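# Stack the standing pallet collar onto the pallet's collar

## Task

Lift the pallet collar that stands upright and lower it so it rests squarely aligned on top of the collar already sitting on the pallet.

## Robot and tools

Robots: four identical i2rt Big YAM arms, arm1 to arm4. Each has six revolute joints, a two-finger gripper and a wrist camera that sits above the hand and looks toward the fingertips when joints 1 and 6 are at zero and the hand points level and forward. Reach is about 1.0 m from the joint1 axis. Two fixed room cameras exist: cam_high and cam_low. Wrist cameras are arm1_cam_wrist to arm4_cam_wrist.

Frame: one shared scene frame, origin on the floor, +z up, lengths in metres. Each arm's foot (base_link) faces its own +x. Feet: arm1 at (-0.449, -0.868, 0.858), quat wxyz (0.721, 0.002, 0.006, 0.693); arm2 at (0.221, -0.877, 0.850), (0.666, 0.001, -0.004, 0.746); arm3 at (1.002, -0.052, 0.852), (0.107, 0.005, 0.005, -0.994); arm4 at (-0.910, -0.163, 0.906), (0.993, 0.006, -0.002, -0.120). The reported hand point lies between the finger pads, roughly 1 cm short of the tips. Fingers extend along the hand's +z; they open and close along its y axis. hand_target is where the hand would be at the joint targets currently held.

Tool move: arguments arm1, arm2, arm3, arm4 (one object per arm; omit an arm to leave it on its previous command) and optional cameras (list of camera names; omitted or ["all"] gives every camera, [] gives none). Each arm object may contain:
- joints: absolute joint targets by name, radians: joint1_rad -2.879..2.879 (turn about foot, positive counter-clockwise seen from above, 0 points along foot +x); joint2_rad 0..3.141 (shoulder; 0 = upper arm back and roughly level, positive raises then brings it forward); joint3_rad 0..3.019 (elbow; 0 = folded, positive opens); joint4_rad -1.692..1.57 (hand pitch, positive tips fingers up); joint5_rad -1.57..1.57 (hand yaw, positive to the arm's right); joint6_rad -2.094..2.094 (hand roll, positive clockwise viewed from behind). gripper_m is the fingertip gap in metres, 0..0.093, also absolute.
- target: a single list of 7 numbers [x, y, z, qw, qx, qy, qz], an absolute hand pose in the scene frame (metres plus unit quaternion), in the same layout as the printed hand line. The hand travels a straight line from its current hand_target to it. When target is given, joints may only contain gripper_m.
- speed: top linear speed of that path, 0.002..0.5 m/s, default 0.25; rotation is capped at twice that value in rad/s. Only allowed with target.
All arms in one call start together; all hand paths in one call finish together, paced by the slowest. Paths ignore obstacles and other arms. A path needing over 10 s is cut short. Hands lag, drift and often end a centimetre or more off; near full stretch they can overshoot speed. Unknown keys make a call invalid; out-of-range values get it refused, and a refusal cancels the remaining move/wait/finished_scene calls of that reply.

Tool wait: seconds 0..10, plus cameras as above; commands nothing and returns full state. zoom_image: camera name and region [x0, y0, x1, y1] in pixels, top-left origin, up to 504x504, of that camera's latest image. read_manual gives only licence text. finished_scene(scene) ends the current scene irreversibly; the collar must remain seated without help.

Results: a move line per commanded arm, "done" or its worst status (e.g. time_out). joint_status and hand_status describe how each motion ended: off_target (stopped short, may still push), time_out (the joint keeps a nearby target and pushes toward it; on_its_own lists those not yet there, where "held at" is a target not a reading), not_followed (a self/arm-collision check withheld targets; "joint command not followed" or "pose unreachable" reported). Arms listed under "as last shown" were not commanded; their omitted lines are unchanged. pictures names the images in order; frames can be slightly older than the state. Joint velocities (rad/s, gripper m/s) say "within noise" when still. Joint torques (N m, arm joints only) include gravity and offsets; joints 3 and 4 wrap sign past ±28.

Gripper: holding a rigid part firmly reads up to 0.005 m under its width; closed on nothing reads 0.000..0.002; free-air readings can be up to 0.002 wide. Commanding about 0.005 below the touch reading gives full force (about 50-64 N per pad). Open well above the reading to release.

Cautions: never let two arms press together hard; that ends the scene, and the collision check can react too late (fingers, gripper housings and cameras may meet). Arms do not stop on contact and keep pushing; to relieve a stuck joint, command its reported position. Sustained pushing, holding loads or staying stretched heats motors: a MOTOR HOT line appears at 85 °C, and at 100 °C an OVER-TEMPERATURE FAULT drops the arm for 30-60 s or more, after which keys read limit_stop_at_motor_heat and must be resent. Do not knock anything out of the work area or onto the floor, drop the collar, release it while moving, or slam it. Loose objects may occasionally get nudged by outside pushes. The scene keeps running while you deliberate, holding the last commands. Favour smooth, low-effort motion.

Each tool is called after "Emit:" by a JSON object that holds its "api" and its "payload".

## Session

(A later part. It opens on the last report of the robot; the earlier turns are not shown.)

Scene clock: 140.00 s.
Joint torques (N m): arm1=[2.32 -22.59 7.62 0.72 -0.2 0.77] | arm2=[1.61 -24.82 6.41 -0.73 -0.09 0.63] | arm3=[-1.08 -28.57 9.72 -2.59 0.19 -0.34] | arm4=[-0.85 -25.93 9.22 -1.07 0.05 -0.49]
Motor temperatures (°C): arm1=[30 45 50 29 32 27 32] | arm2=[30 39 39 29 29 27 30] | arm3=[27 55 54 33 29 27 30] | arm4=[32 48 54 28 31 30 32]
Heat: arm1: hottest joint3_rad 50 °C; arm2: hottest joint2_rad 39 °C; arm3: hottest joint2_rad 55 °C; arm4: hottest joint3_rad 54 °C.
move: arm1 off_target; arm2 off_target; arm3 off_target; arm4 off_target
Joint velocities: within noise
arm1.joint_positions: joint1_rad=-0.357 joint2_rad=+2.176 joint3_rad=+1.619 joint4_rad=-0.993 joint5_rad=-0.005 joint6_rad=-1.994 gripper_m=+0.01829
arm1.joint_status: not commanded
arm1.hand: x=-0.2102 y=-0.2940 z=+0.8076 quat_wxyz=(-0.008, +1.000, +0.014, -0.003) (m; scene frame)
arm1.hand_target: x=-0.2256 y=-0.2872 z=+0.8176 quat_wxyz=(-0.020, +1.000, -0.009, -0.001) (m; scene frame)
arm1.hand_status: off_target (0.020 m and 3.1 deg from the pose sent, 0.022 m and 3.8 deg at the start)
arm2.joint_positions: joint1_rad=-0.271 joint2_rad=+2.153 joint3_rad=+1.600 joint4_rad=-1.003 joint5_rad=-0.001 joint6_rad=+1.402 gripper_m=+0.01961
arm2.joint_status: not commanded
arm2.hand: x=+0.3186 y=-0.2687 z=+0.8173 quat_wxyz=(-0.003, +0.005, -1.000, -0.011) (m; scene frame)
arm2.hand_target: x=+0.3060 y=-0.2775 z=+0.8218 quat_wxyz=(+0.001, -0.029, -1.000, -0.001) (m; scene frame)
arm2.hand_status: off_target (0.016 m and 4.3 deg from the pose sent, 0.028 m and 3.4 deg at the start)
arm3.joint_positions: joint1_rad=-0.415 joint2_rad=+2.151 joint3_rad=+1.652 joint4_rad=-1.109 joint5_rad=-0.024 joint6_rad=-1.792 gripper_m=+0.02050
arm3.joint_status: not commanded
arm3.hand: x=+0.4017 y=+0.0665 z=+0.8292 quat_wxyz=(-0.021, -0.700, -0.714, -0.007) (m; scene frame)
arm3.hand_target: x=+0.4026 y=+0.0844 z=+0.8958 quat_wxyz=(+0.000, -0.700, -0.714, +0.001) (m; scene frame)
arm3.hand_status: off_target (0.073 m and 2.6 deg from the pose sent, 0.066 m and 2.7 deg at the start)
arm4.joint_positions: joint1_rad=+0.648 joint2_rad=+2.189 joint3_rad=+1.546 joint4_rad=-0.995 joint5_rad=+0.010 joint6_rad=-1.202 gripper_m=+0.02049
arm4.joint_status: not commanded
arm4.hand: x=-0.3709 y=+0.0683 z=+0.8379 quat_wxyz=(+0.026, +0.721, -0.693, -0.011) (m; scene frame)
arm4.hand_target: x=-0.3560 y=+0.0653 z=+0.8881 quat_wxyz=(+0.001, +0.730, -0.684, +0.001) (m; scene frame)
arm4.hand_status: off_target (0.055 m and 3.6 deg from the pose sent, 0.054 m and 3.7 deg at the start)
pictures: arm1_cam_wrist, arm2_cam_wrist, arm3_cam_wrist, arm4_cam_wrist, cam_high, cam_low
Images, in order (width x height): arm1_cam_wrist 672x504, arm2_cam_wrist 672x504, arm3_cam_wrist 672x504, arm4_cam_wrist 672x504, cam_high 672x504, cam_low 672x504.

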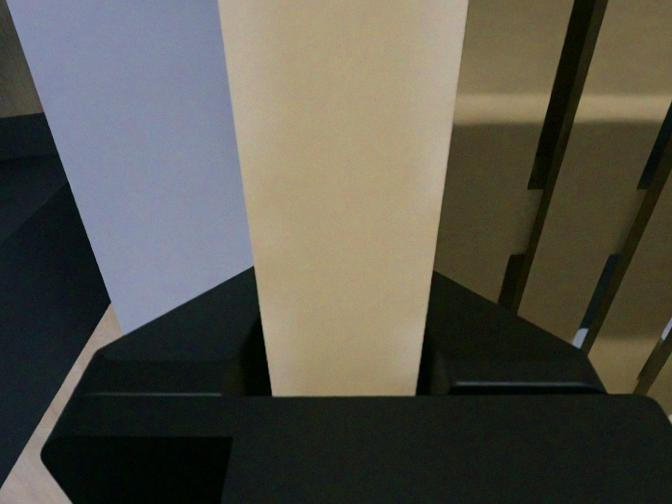

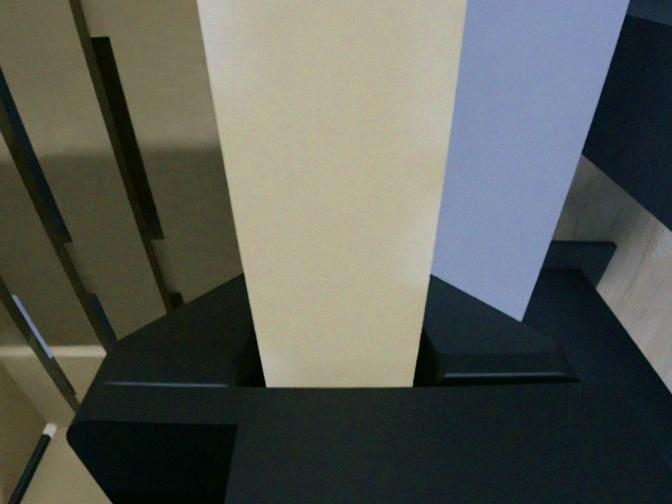

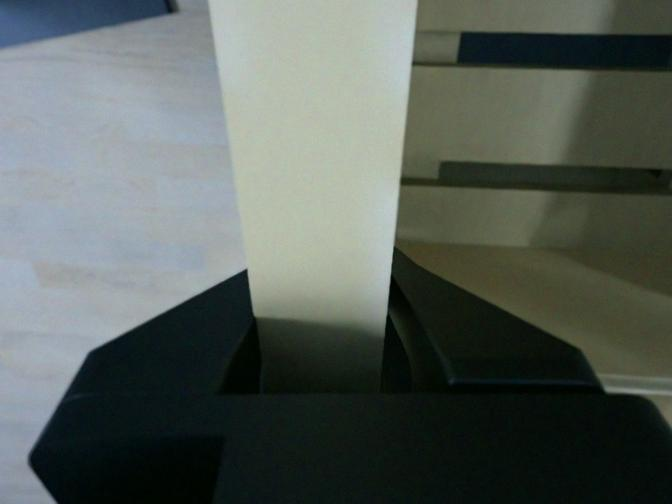

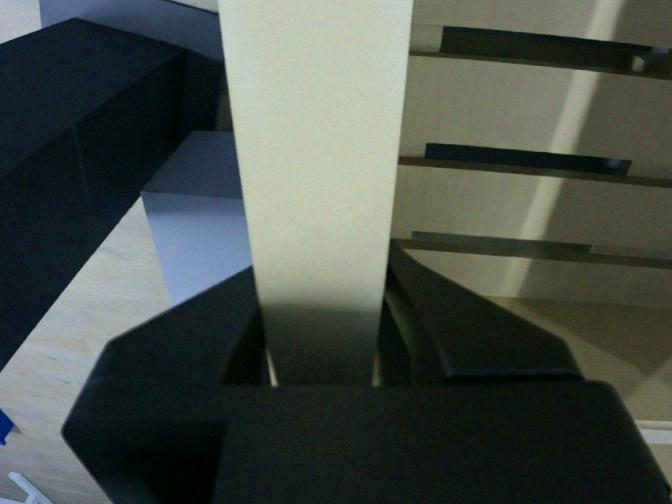

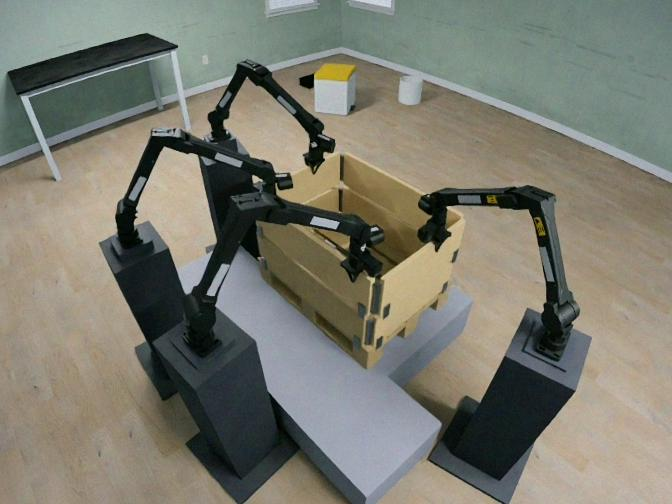

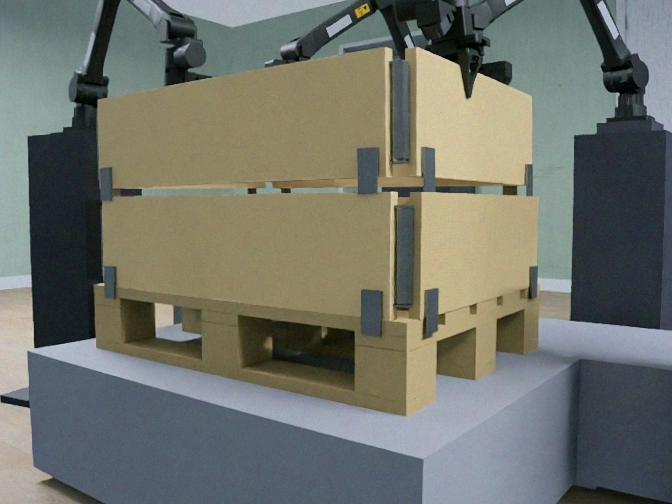

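Emit:
{"api": "move", "payload": {"arm1": {"target":[-0.230,-0.285,0.822,-0.02,0.9998,-0.01,0],"speed":0.08}, "arm2": {"target":[0.302,-0.278,0.822,0,0.03,1,0],"speed":0.08}, "arm3": {"target":[0.386,0.086,0.905,0,0.70,0.714,0],"speed":0.08}, "arm4": {"target":[-0.378,0.066,0.935,0,-0.72,0.694,0],"speed":0.08}, "cameras": []}}

Emit:
{"api": "move", "payload": {"arm1": {"target":[-0.230,-0.285,0.81,-0.02,0.9998,-0.01,0],"speed":0.08}, "arm2": {"target":[0.304,-0.278,0.80,0,0.03,1,0],"speed":0.08}, "arm3": {"target":[0.388,0.086,0.88,0,0.70,0.714,0],"speed":0.08}, "arm4": {"target":[-0.380,0.066,0.88,0,-0.72,0.694,0],"speed":0.08}}}

Emit:
{"api": "zoom_image", "payload": {"camera": "cam_high", "region": [220, 120, 480, 380]}}

Emit:
{"api": "zoom_image", "payload": {"camera": "cam_low", "region": [340, 130, 550, 350]}}

Emit:
{"api": "zoom_image", "payload": {"camera": "cam_low", "region": [60, 130, 270, 350]}}

Scene clock: 149.47 s.
Joint torques (N m): arm1=[1.73 -22.77 8.72 0.38 -0.17 0.68] | arm2=[0.97 -24.88 6.95 -0.91 -0.04 0.53] | arm3=[-1.08 -28.45 12.51 -3.64 0.32 -0.38] | arm4=[0.56 -31.68 7.39 -2.73 -0.06 -0.23]
Motor temperatures (°C): arm1=[30 44 48 29 31 27 32] | arm2=[30 39 38 29 29 27 31] | arm3=[27 53 53 33 29 26 30] | arm4=[32 47 53 28 31 30 32]
Heat: arm1: hottest joint3_rad 48 °C; arm2: hottest joint2_rad 39 °C; arm3: hottest joint2_rad 53 °C; arm4: hottest joint3_rad 53 °C.
move: arm1 off_target; arm2 off_target; arm3 off_target; arm4 off_target
Joint velocities: within noise
arm1.joint_positions: joint1_rad=-0.342 joint2_rad=+2.174 joint3_rad=+1.609 joint4_rad=-0.993 joint5_rad=-0.005 joint6_rad=-1.977 gripper_m=+0.01829
arm1.joint_status: not commanded
arm1.hand: x=-0.2205 y=-0.2941 z=+0.8058 quat_wxyz=(-0.005, +1.000, +0.013, -0.005) (m; scene frame)
arm1.hand_target: x=-0.2298 y=-0.2853 z=+0.8219 quat_wxyz=(-0.020, +1.000, -0.009, +0.000) (m; scene frame)
arm1.hand_status: off_target (0.021 m and 3.2 deg from the pose sent, 0.026 m and 3.1 deg at the start)
arm2.joint_positions: joint1_rad=-0.256 joint2_rad=+2.153 joint3_rad=+1.589 joint4_rad=-0.999 joint5_rad=-0.007 joint6_rad=+1.419 gripper_m=+0.01961
arm2.joint_status: not commanded
arm2.hand: x=+0.3080 y=-0.2708 z=+0.8138 quat_wxyz=(+0.001, +0.004, -1.000, -0.008) (m; scene frame)
arm2.hand_target: x=+0.3011 y=-0.2779 z=+0.8217 quat_wxyz=(+0.003, -0.029, -1.000, +0.000) (m; scene frame)
arm2.hand_status: off_target (0.012 m and 4.1 deg from the pose sent, 0.020 m and 4.3 deg at the start)
arm3.joint_positions: joint1_rad=-0.408 joint2_rad=+2.176 joint3_rad=+1.681 joint4_rad=-1.107 joint5_rad=-0.022 joint6_rad=-1.782 gripper_m=+0.02050
arm3.joint_status: not commanded
arm3.hand: x=+0.3921 y=+0.0642 z=+0.8241 quat_wxyz=(-0.018, -0.701, -0.713, -0.006) (m; scene frame)
arm3.hand_target: x=+0.3876 y=+0.0850 z=+0.9006 quat_wxyz=(+0.003, -0.700, -0.714, +0.001) (m; scene frame)
arm3.hand_status: off_target (0.084 m and 2.2 deg from the pose sent, 0.080 m and 2.6 deg at the start)
arm4.joint_positions: joint1_rad=+0.648 joint2_rad=+2.175 joint3_rad=+1.514 joint4_rad=-0.987 joint5_rad=+0.010 joint6_rad=-1.187 gripper_m=+0.02038
arm4.joint_status: not commanded
arm4.hand: x=-0.3804 y=+0.0642 z=+0.8364 quat_wxyz=(+0.031, +0.715, -0.698, -0.012) (m; scene frame)
arm4.hand_target: x=-0.3777 y=+0.0661 z=+0.9247 quat_wxyz=(-0.001, +0.720, -0.694, +0.001) (m; scene frame)
arm4.hand_status: off_target (0.099 m and 3.9 deg from the pose sent, 0.097 m and 3.2 deg at the start)
pictures: none
No camera images: "cameras" was empty.

Scene clock: 150.67 s.
Joint torques (N m): arm1=[1.44 -23.12 9.33 0.24 -0.18 0.64] | arm2=[0.67 -23.71 7.17 -0.72 0.1 0.46] | arm3=[-1.26 -28.4 10.14 -2.61 0.34 -0.44] | arm4=[0.67 -27.69 6.91 -2.09 -0.19 -0.31]
Motor temperatures (°C): arm1=[30 44 48 29 31 27 32] | arm2=[30 39 38 29 29 27 31] | arm3=[27 53 53 33 29 26 30] | arm4=[32 47 52 28 31 30 32]
Heat: arm1: hottest joint3_rad 48 °C; arm2: hottest joint2_rad 39 °C; arm3: hottest joint2_rad 53 °C; arm4: hottest joint3_rad 52 °C.
move: arm1 off_target; arm2 off_target; arm3 off_target; arm4 off_target
Joint velocities: within noise
arm1.joint_positions: joint1_rad=-0.338 joint2_rad=+2.194 joint3_rad=+1.593 joint4_rad=-0.955 joint5_rad=-0.006 joint6_rad=-1.976 gripper_m=+0.01829
arm1.joint_status: not commanded
arm1.hand: x=-0.2240 y=-0.2949 z=+0.7887 quat_wxyz=(-0.006, +1.000, +0.014, -0.005) (m; scene frame)
arm1.hand_target: x=-0.2293 y=-0.2826 z=+0.8100 quat_wxyz=(-0.026, +1.000, -0.009, +0.001) (m; scene frame)
arm1.hand_status: off_target (0.024 m and 3.3 deg from the pose sent, 0.014 m and 3.2 deg at the start)
arm2.joint_positions: joint1_rad=-0.256 joint2_rad=+2.170 joint3_rad=+1.574 joint4_rad=-0.960 joint5_rad=-0.003 joint6_rad=+1.424 gripper_m=+0.01961
arm2.joint_status: not commanded
arm2.hand: x=+0.3087 y=-0.2712 z=+0.7990 quat_wxyz=(-0.002, +0.002, -1.000, -0.011) (m; scene frame)
arm2.hand_target: x=+0.3043 y=-0.2778 z=+0.8000 quat_wxyz=(-0.001, -0.029, -1.000, +0.000) (m; scene frame)
arm2.hand_status: off_target (0.008 m and 3.9 deg from the pose sent, 0.016 m and 4.1 deg at the start)
arm3.joint_positions: joint1_rad=-0.406 joint2_rad=+2.197 joint3_rad=+1.681 joint4_rad=-1.089 joint5_rad=-0.024 joint6_rad=-1.775 gripper_m=+0.02035
arm3.joint_status: not commanded
arm3.hand: x=+0.3909 y=+0.0634 z=+0.8108 quat_wxyz=(-0.020, -0.703, -0.711, -0.007) (m; scene frame)
arm3.hand_target: x=+0.3889 y=+0.0849 z=+0.8764 quat_wxyz=(+0.001, -0.700, -0.714, +0.000) (m; scene frame)
arm3.hand_status: off_target (0.073 m and 2.5 deg from the pose sent, 0.060 m and 2.2 deg at the start)
arm4.joint_positions: joint1_rad=+0.648 joint2_rad=+2.187 joint3_rad=+1.476 joint4_rad=-0.901 joint5_rad=+0.013 joint6_rad=-1.177 gripper_m=+0.01958
arm4.joint_status: not commanded
arm4.hand: x=-0.3806 y=+0.0639 z=+0.8175 quat_wxyz=(+0.015, +0.712, -0.702, -0.004) (m; scene frame)
arm4.hand_target: x=-0.3800 y=+0.0661 z=+0.8752 quat_wxyz=(+0.000, +0.720, -0.694, +0.000) (m; scene frame)
arm4.hand_status: off_target (0.063 m and 2.2 deg from the pose sent, 0.044 m and 3.9 deg at the start)
pictures: arm1_cam_wrist, arm2_cam_wrist, arm3_cam_wrist, arm4_cam_wrist, cam_high, cam_low
Images, in order (width x height): arm1_cam_wrist 672x504, arm2_cam_wrist 672x504, arm3_cam_wrist 672x504, arm4_cam_wrist 672x504, cam_high 672x504, cam_low 672x504.

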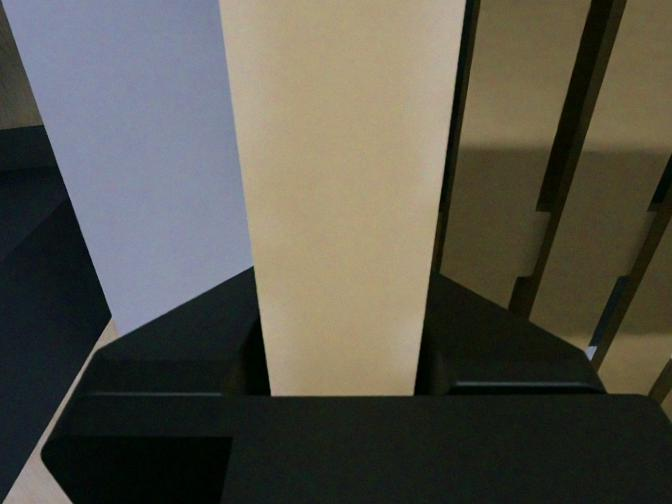

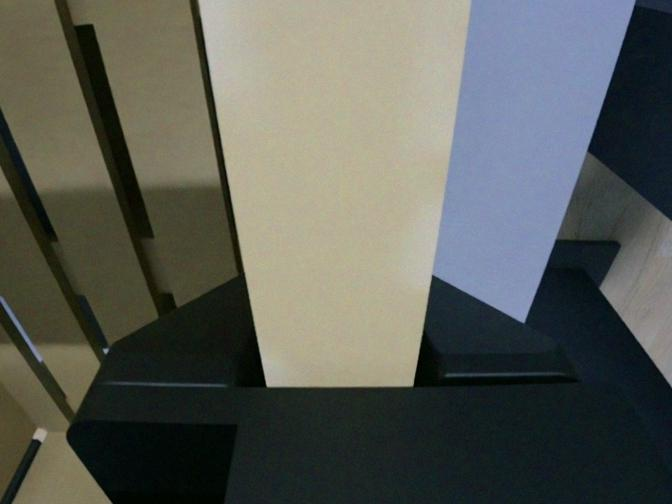

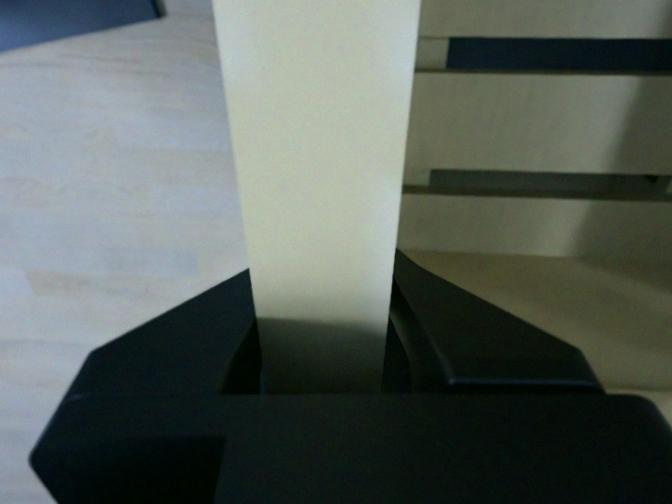

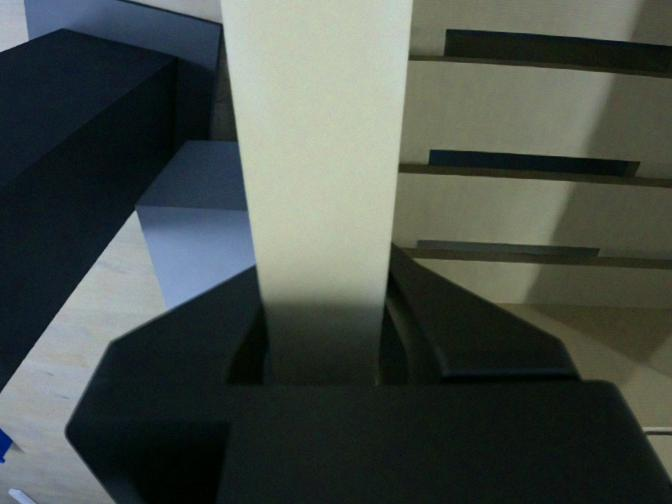

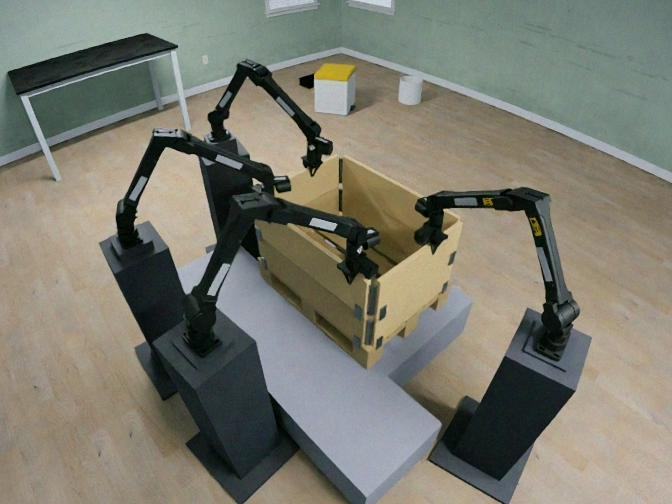

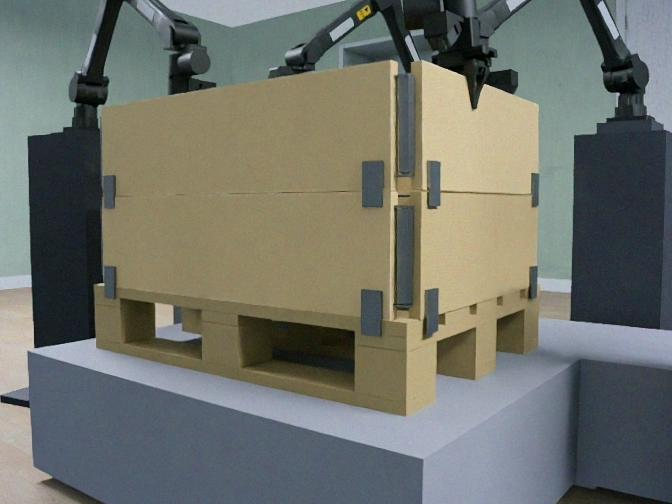

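Scaled by 1.938 from the camera's 672x504 image, which has a finer 960x720 frame.

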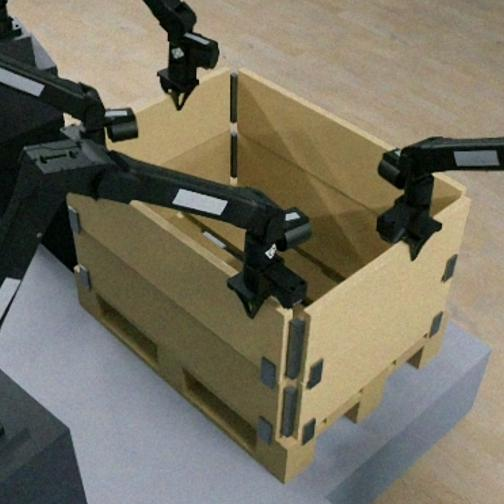

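Scaled by 2.291 from the camera's 672x504 image, which has a finer 960x720 frame.

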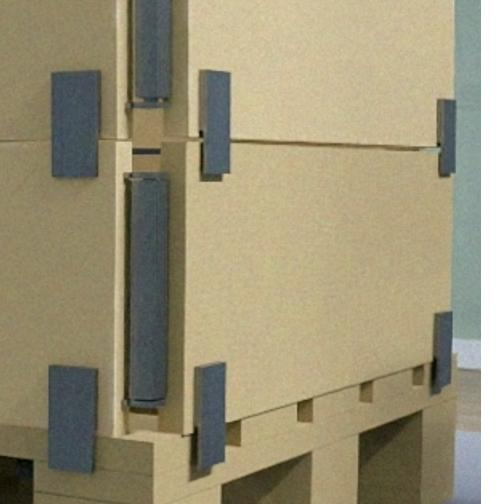

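Scaled by 2.291 from the camera's 672x504 image, which has a finer 960x720 frame.

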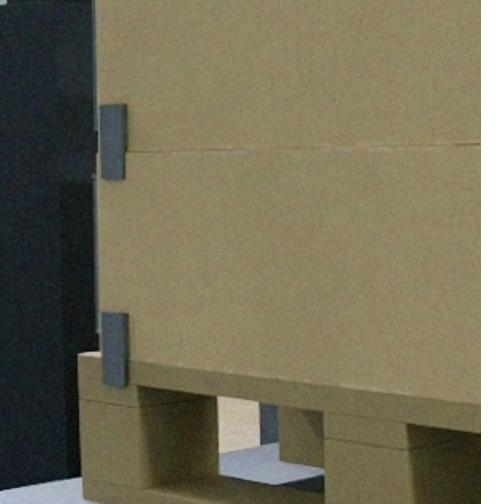

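Nearly seated. Press down gently to close.

Emit:
{"api": "move", "payload": {"arm1": {"target":[-0.224,-0.293,0.775,-0.01,0.9998,0.0,0],"speed":0.06}, "arm2": {"target":[0.307,-0.277,0.775,0,0.02,1,0],"speed":0.06}, "arm3": {"target":[0.390,0.070,0.825,0,0.703,0.711,0],"speed":0.06}, "arm4": {"target":[-0.380,0.062,0.825,0,-0.715,0.699,0],"speed":0.06}}}

Emit:
{"api": "zoom_image", "payload": {"camera": "cam_high", "region": [330, 240, 460, 350]}}

Emit:
{"api": "zoom_image", "payload": {"camera": "cam_low", "region": [340, 130, 550, 350]}}

Emit:
{"api": "zoom_image", "payload": {"camera": "cam_high", "region": [240, 210, 370, 350]}}

Scene clock: 156.13 s.
Joint torques (N m): arm1=[0.38 -19.78 8.39 0.75 0.03 0.33] | arm2=[0.38 -21.66 7.13 0.01 0.08 0.25] | arm3=[0.21 -24 7.47 -0.42 0 -0.17] | arm4=[-0.09 -22.12 6.52 0.05 -0.19 -0.23]
Motor temperatures (°C): arm1=[30 44 48 29 31 27 32] | arm2=[30 40 38 29 29 27 31] | arm3=[27 53 52 32 29 26 30] | arm4=[32 48 51 28 30 30 32]
Heat: arm1: hottest joint3_rad 48 °C; arm2: hottest joint2_rad 40 °C; arm3: hottest joint2_rad 53 °C; arm4: hottest joint3_rad 51 °C.
move: arm1 done; arm2 off_target; arm3 off_target; arm4 off_target
Joint velocities: within noise
arm1.joint_positions: joint1_rad=-0.338 joint2_rad=+2.203 joint3_rad=+1.588 joint4_rad=-0.942 joint5_rad=-0.003 joint6_rad=-1.976 gripper_m=+0.01829
arm1.joint_status: not commanded
arm1.hand: x=-0.2239 y=-0.2959 z=+0.7820 quat_wxyz=(-0.005, +1.000, +0.014, -0.004) (m; scene frame)
arm1.hand_target: x=-0.2250 y=-0.2956 z=+0.7751 quat_wxyz=(-0.005, +1.000, +0.000, -0.002) (m; scene frame)
arm1.hand_status: done (0.008 m and 1.8 deg from the pose sent, 0.014 m and 1.8 deg at the start)
arm2.joint_positions: joint1_rad=-0.256 joint2_rad=+2.186 joint3_rad=+1.570 joint4_rad=-0.936 joint5_rad=-0.004 joint6_rad=+1.424 gripper_m=+0.01961
arm2.joint_status: not commanded
arm2.hand: x=+0.3086 y=-0.2704 z=+0.7880 quat_wxyz=(-0.001, +0.002, -1.000, -0.013) (m; scene frame)
arm2.hand_target: x=+0.3068 y=-0.2773 z=+0.7750 quat_wxyz=(+0.000, -0.020, -1.000, +0.000) (m; scene frame)
arm2.hand_status: off_target (0.015 m and 2.9 deg from the pose sent, 0.025 m and 2.8 deg at the start)
arm3.joint_positions: joint1_rad=-0.402 joint2_rad=+2.200 joint3_rad=+1.655 joint4_rad=-1.043 joint5_rad=-0.016 joint6_rad=-1.769 gripper_m=+0.02020
arm3.joint_status: not commanded
arm3.hand: x=+0.3910 y=+0.0619 z=+0.8009 quat_wxyz=(-0.011, -0.703, -0.711, -0.005) (m; scene frame)
arm3.hand_target: x=+0.3907 y=+0.0699 z=+0.8244 quat_wxyz=(-0.001, -0.703, -0.711, -0.001) (m; scene frame)
arm3.hand_status: off_target (0.025 m and 1.3 deg from the pose sent, 0.016 m and 2.4 deg at the start)
arm4.joint_positions: joint1_rad=+0.648 joint2_rad=+2.190 joint3_rad=+1.453 joint4_rad=-0.861 joint5_rad=+0.014 joint6_rad=-1.177 gripper_m=+0.01924
arm4.joint_status: not commanded
arm4.hand: x=-0.3823 y=+0.0630 z=+0.8096 quat_wxyz=(+0.009, +0.712, -0.702, -0.001) (m; scene frame)
arm4.hand_target: x=-0.3805 y=+0.0616 z=+0.8247 quat_wxyz=(+0.001, +0.715, -0.699, +0.000) (m; scene frame)
arm4.hand_status: off_target (0.016 m and 1.1 deg from the pose sent, 0.008 m and 1.9 deg at the start)
pictures: arm1_cam_wrist, arm2_cam_wrist, arm3_cam_wrist, arm4_cam_wrist, cam_high, cam_low
Images, in order (width x height): arm1_cam_wrist 672x504, arm2_cam_wrist 672x504, arm3_cam_wrist 672x504, arm4_cam_wrist 672x504, cam_high 672x504, cam_low 672x504.

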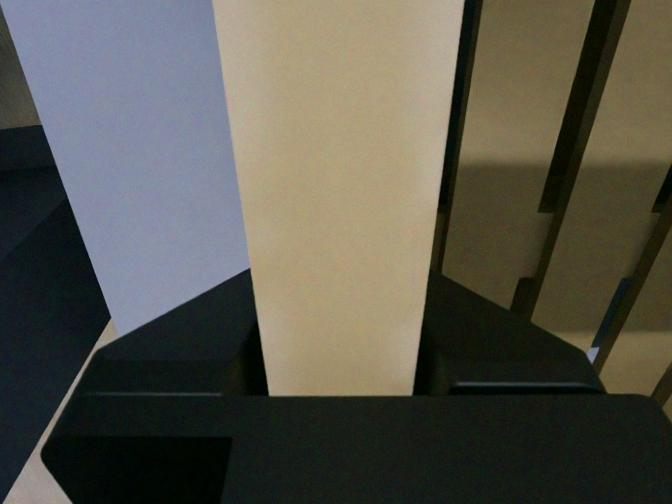

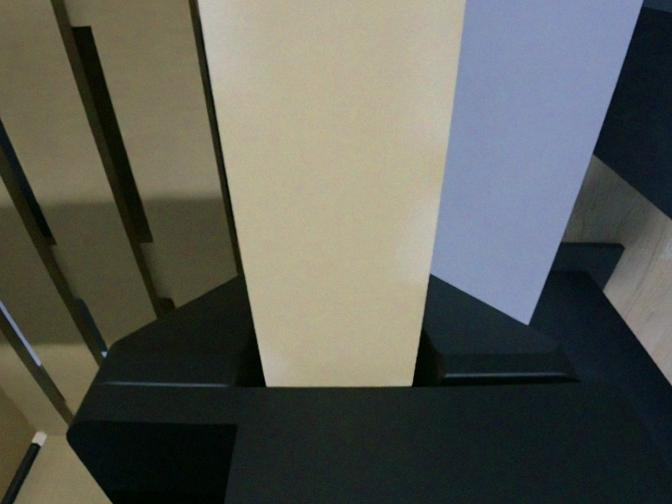

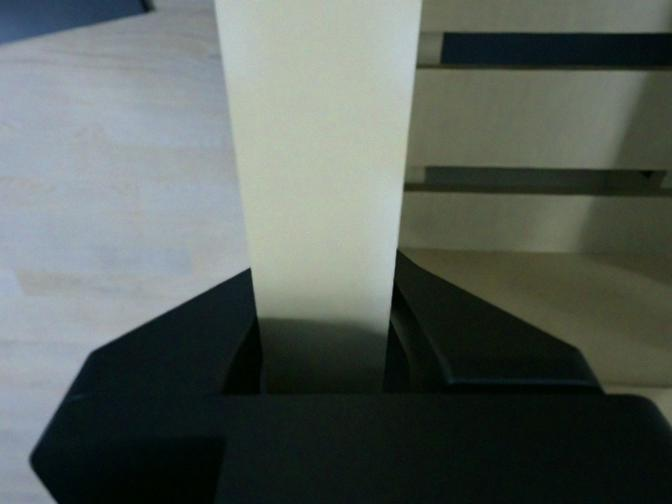

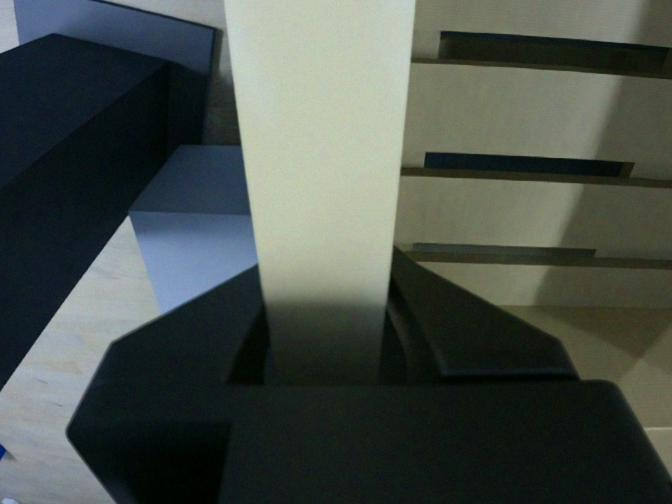

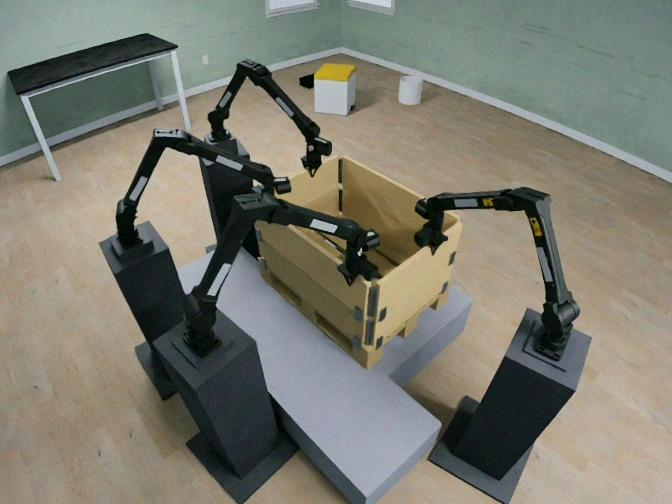

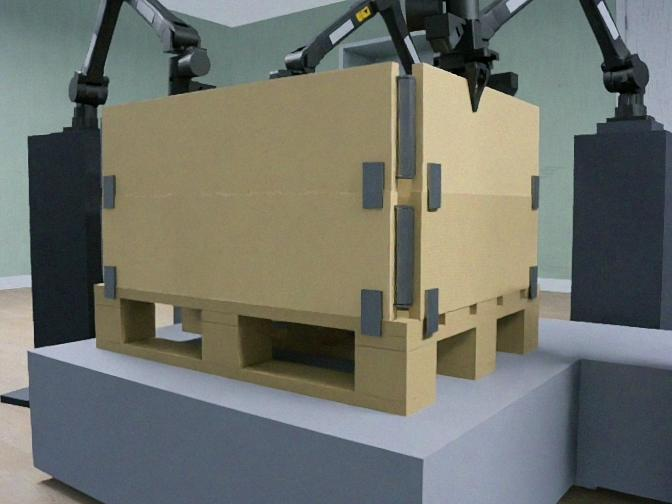

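Scaled by 3.877 from the camera's 672x504 image, which has a finer 960x720 frame.

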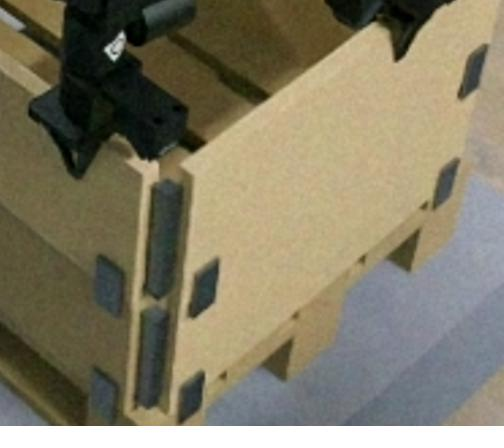

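Scaled by 2.291 from the camera's 672x504 image, which has a finer 960x720 frame.

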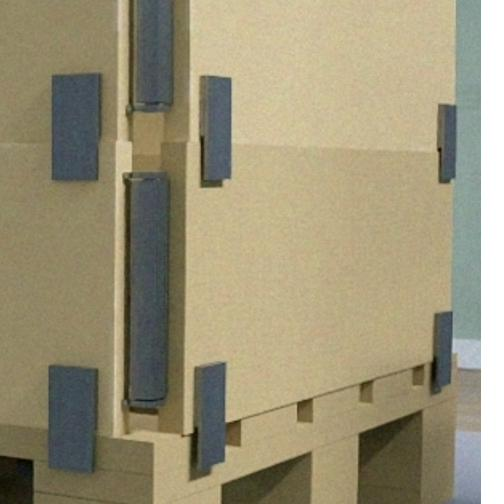

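Scaled by 3.600 from the camera's 672x504 image, which has a finer 960x720 frame.

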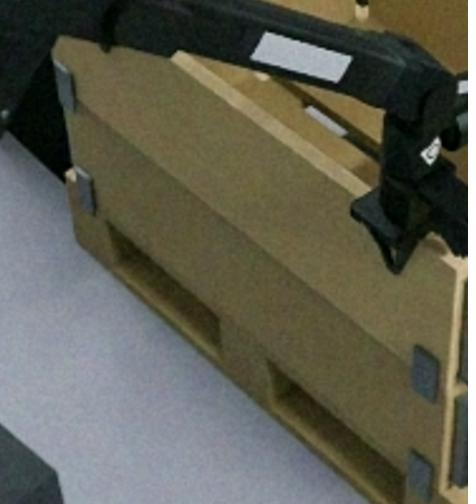

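Seated all around. Release and raise.

Emit:
{"api": "move", "payload": {"arm1": {"joints":{"gripper_m":0.045}}, "arm2": {"joints":{"gripper_m":0.045}}, "arm3": {"joints":{"gripper_m":0.045}}, "arm4": {"joints":{"gripper_m":0.045}}, "cameras": []}}

Emit:
{"api": "move", "payload": {"arm1": {"target":[-0.224,-0.291,0.89,0,1,0.0,0],"speed":0.1,"joints":{"gripper_m":0.06}}, "arm2": {"target":[0.307,-0.274,0.89,0,0.017,1,0],"speed":0.1,"joints":{"gripper_m":0.06}}, "arm3": {"target":[0.388,0.066,0.915,0,0.703,0.711,0],"speed":0.1,"joints":{"gripper_m":0.06}}, "arm4": {"target":[-0.380,0.060,0.915,0,-0.715,0.699,0],"speed":0.1,"joints":{"gripper_m":0.06}}}}

Emit:
{"api": "zoom_image", "payload": {"camera": "cam_low", "region": [90, 0, 594, 378]}}

Scene clock: 162.47 s.
Joint torques (N m): arm1=[0.44 -19.72 8.4 0.65 -0.03 0.13] | arm2=[0.44 -21.6 7.43 -0.01 0.08 -0.05] | arm3=[0.73 -20.95 7.92 -0.06 -0.04 -0.19] | arm4=[0.09 -21.6 7.13 0.05 -0.13 -0.23]
Motor temperatures (°C): arm1=[30 44 48 29 31 27 32] | arm2=[30 39 37 29 29 27 31] | arm3=[27 54 51 32 29 26 30] | arm4=[32 47 50 28 30 30 32]
Heat: arm1: hottest joint3_rad 48 °C; arm2: hottest joint2_rad 39 °C; arm3: hottest joint2_rad 54 °C; arm4: hottest joint3_rad 50 °C.
move: arm1 done; arm2 done; arm3 done; arm4 done
Joint velocities: within noise
arm1.joint_positions: joint1_rad=-0.338 joint2_rad=+2.203 joint3_rad=+1.588 joint4_rad=-0.939 joint5_rad=-0.002 joint6_rad=-1.956 gripper_m=+0.04492
arm1.joint_status: all done
arm1.hand: x=-0.2234 y=-0.2953 z=+0.7820 quat_wxyz=(-0.006, +1.000, +0.004, -0.003) (m; scene frame)
arm1.hand_target: x=-0.2249 y=-0.2955 z=+0.7751 quat_wxyz=(-0.005, +1.000, +0.000, -0.002) (m; scene frame)
arm1.hand_status: not commanded
arm2.joint_positions: joint1_rad=-0.256 joint2_rad=+2.186 joint3_rad=+1.565 joint4_rad=-0.948 joint5_rad=-0.004 joint6_rad=+1.456 gripper_m=+0.04494
arm2.joint_status: all done
arm2.hand: x=+0.3077 y=-0.2753 z=+0.7867 quat_wxyz=(+0.000, -0.014, -1.000, -0.005) (m; scene frame)
arm2.hand_target: x=+0.3063 y=-0.2802 z=+0.7752 quat_wxyz=(+0.001, -0.020, -1.000, +0.006) (m; scene frame)
arm2.hand_status: not commanded
arm3.joint_positions: joint1_rad=-0.403 joint2_rad=+2.168 joint3_rad=+1.651 joint4_rad=-1.066 joint5_rad=-0.004 joint6_rad=-1.769 gripper_m=+0.04496
arm3.joint_status: all done
arm3.hand: x=+0.3934 y=+0.0643 z=+0.8187 quat_wxyz=(-0.005, -0.704, -0.710, -0.009) (m; scene frame)
arm3.hand_target: x=+0.3941 y=+0.0710 z=+0.8245 quat_wxyz=(-0.003, -0.703, -0.711, -0.009) (m; scene frame)
arm3.hand_status: not commanded
arm4.joint_positions: joint1_rad=+0.647 joint2_rad=+2.185 joint3_rad=+1.445 joint4_rad=-0.873 joint5_rad=+0.011 joint6_rad=-1.177 gripper_m=+0.04494
arm4.joint_status: all done
arm4.hand: x=-0.3876 y=+0.0606 z=+0.8102 quat_wxyz=(+0.015, +0.712, -0.702, -0.005) (m; scene frame)
arm4.hand_target: x=-0.3831 y=+0.0605 z=+0.8249 quat_wxyz=(+0.007, +0.715, -0.699, -0.003) (m; scene frame)
arm4.hand_status: not commanded
pictures: none
No camera images: "cameras" was empty.

Scene clock: 164.30 s.
Joint torques (N m): arm1=[0.85 -21.25 14.53 -0.57 -0.03 0.12] | arm2=[0.32 -23.36 11.89 -0.43 0.1 -0.1] | arm3=[0.85 -20.6 11.48 -0.12 -0.21 -0.13] | arm4=[-0.21 -20.78 11.54 -0.09 -0.11 -0.23]
Motor temperatures (°C): arm1=[30 44 48 29 31 27 31] | arm2=[30 39 37 29 29 27 30] | arm3=[27 54 52 32 29 26 30] | arm4=[32 47 50 28 30 30 32]
Heat: arm1: hottest joint3_rad 48 °C; arm2: hottest joint2_rad 39 °C; arm3: hottest joint2_rad 54 °C; arm4: hottest joint3_rad 50 °C.
move: arm1 off_target; arm2 off_target; arm3 off_target; arm4 off_target
Joint velocities: within noise
arm1.joint_positions: joint1_rad=-0.338 joint2_rad=+2.087 joint3_rad=+1.621 joint4_rad=-1.157 joint5_rad=+0.005 joint6_rad=-1.950 gripper_m=+0.05989
arm1.joint_status: all done
arm1.hand: x=-0.2291 y=-0.3142 z=+0.8614 quat_wxyz=(+0.028, +1.000, +0.001, -0.013) (m; scene frame)
arm1.hand_target: x=-0.2247 y=-0.2925 z=+0.8905 quat_wxyz=(+0.000, +1.000, -0.001, -0.001) (m; scene frame)
arm1.hand_status: off_target (0.037 m and 3.5 deg from the pose sent, 0.108 m and 0.9 deg at the start)
arm2.joint_positions: joint1_rad=-0.256 joint2_rad=+2.069 joint3_rad=+1.610 joint4_rad=-1.160 joint5_rad=-0.004 joint6_rad=+1.456 gripper_m=+0.05991
arm2.joint_status: all done
arm2.hand: x=+0.3054 y=-0.2899 z=+0.8698 quat_wxyz=(+0.003, -0.014, -1.000, +0.020) (m; scene frame)
arm2.hand_target: x=+0.3069 y=-0.2747 z=+0.8901 quat_wxyz=(+0.000, -0.017, -1.000, +0.000) (m; scene frame)
arm2.hand_status: off_target (0.026 m and 2.4 deg from the pose sent, 0.103 m and 0.7 deg at the start)
arm3.joint_positions: joint1_rad=-0.403 joint2_rad=+2.070 joint3_rad=+1.702 joint4_rad=-1.238 joint5_rad=-0.010 joint6_rad=-1.769 gripper_m=+0.05994
arm3.joint_status: all done
arm3.hand: x=+0.4020 y=+0.0607 z=+0.8952 quat_wxyz=(-0.016, -0.704, -0.710, -0.012) (m; scene frame)
arm3.hand_target: x=+0.3887 y=+0.0659 z=+0.9151 quat_wxyz=(+0.000, -0.703, -0.711, +0.000) (m; scene frame)
arm3.hand_status: off_target (0.025 m and 2.4 deg from the pose sent, 0.096 m and 1.1 deg at the start)
arm4.joint_positions: joint1_rad=+0.647 joint2_rad=+2.044 joint3_rad=+1.445 joint4_rad=-1.036 joint5_rad=+0.011 joint6_rad=-1.179 gripper_m=+0.05992
arm4.joint_status: all done
arm4.hand: x=-0.3997 y=+0.0546 z=+0.8882 quat_wxyz=(+0.025, +0.712, -0.701, -0.009) (m; scene frame)
arm4.hand_target: x=-0.3809 y=+0.0596 z=+0.9151 quat_wxyz=(+0.000, +0.715, -0.699, +0.000) (m; scene frame)
arm4.hand_status: off_target (0.034 m and 3.1 deg from the pose sent, 0.105 m and 1.9 deg at the start)
pictures: arm1_cam_wrist, arm2_cam_wrist, arm3_cam_wrist, arm4_cam_wrist, cam_high, cam_low
Images, in order (width x height): arm1_cam_wrist 672x504, arm2_cam_wrist 672x504, arm3_cam_wrist 672x504, arm4_cam_wrist 672x504, cam_high 672x504, cam_low 672x504.

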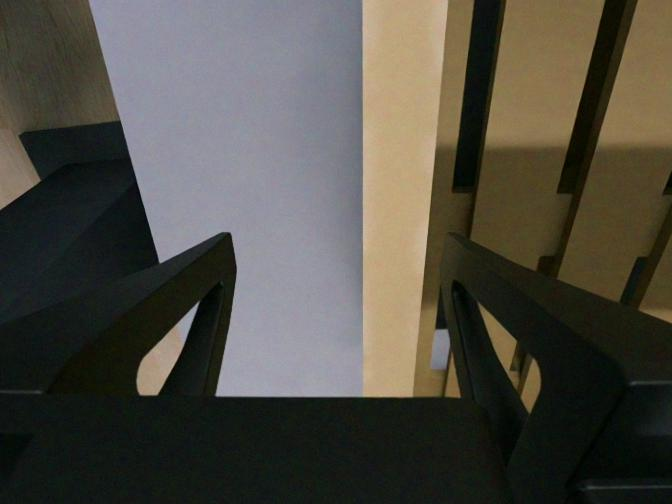

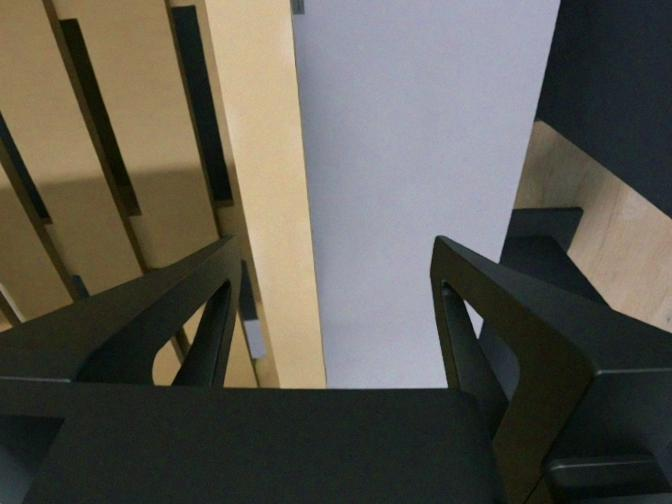

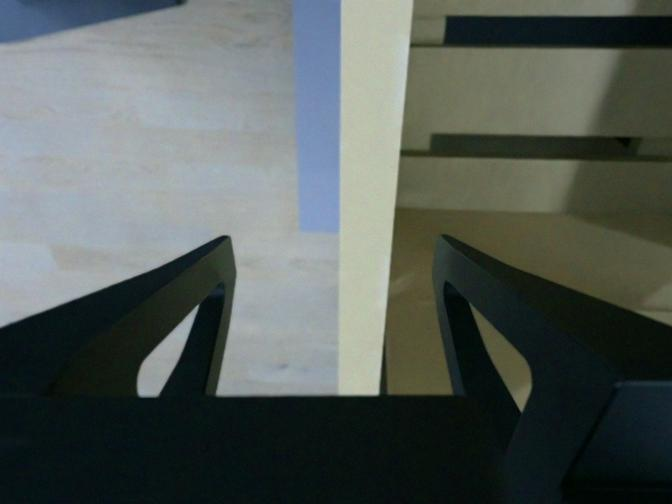

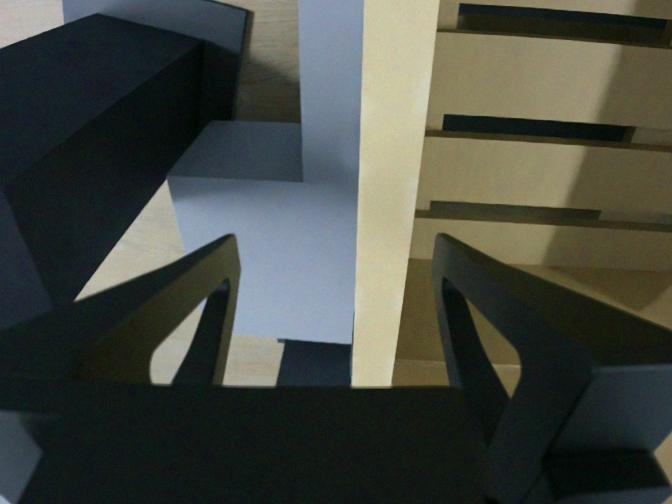

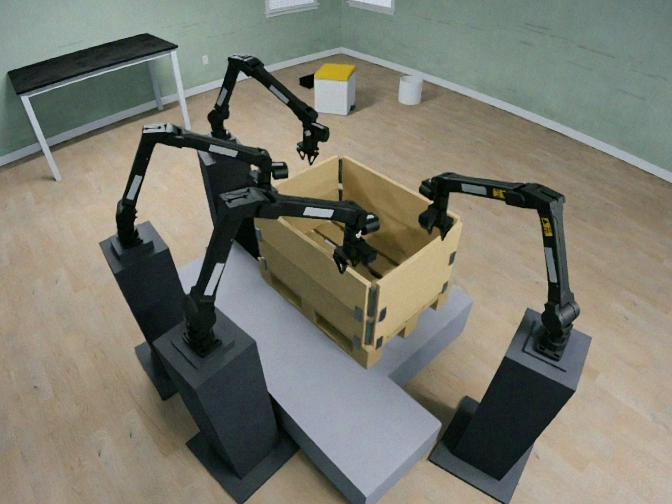

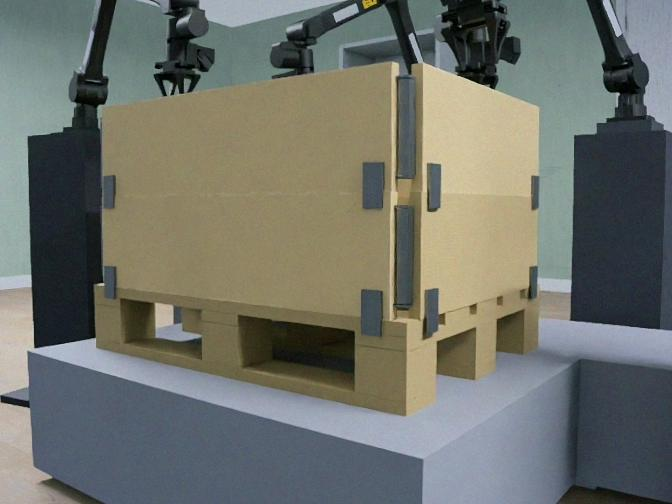

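Scaled by 1.000.

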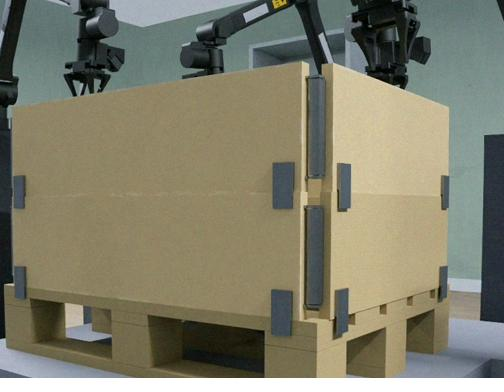

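Emit:
{"api": "finished_scene", "payload": {"scene": 2}}

The scene is finished: the task was done.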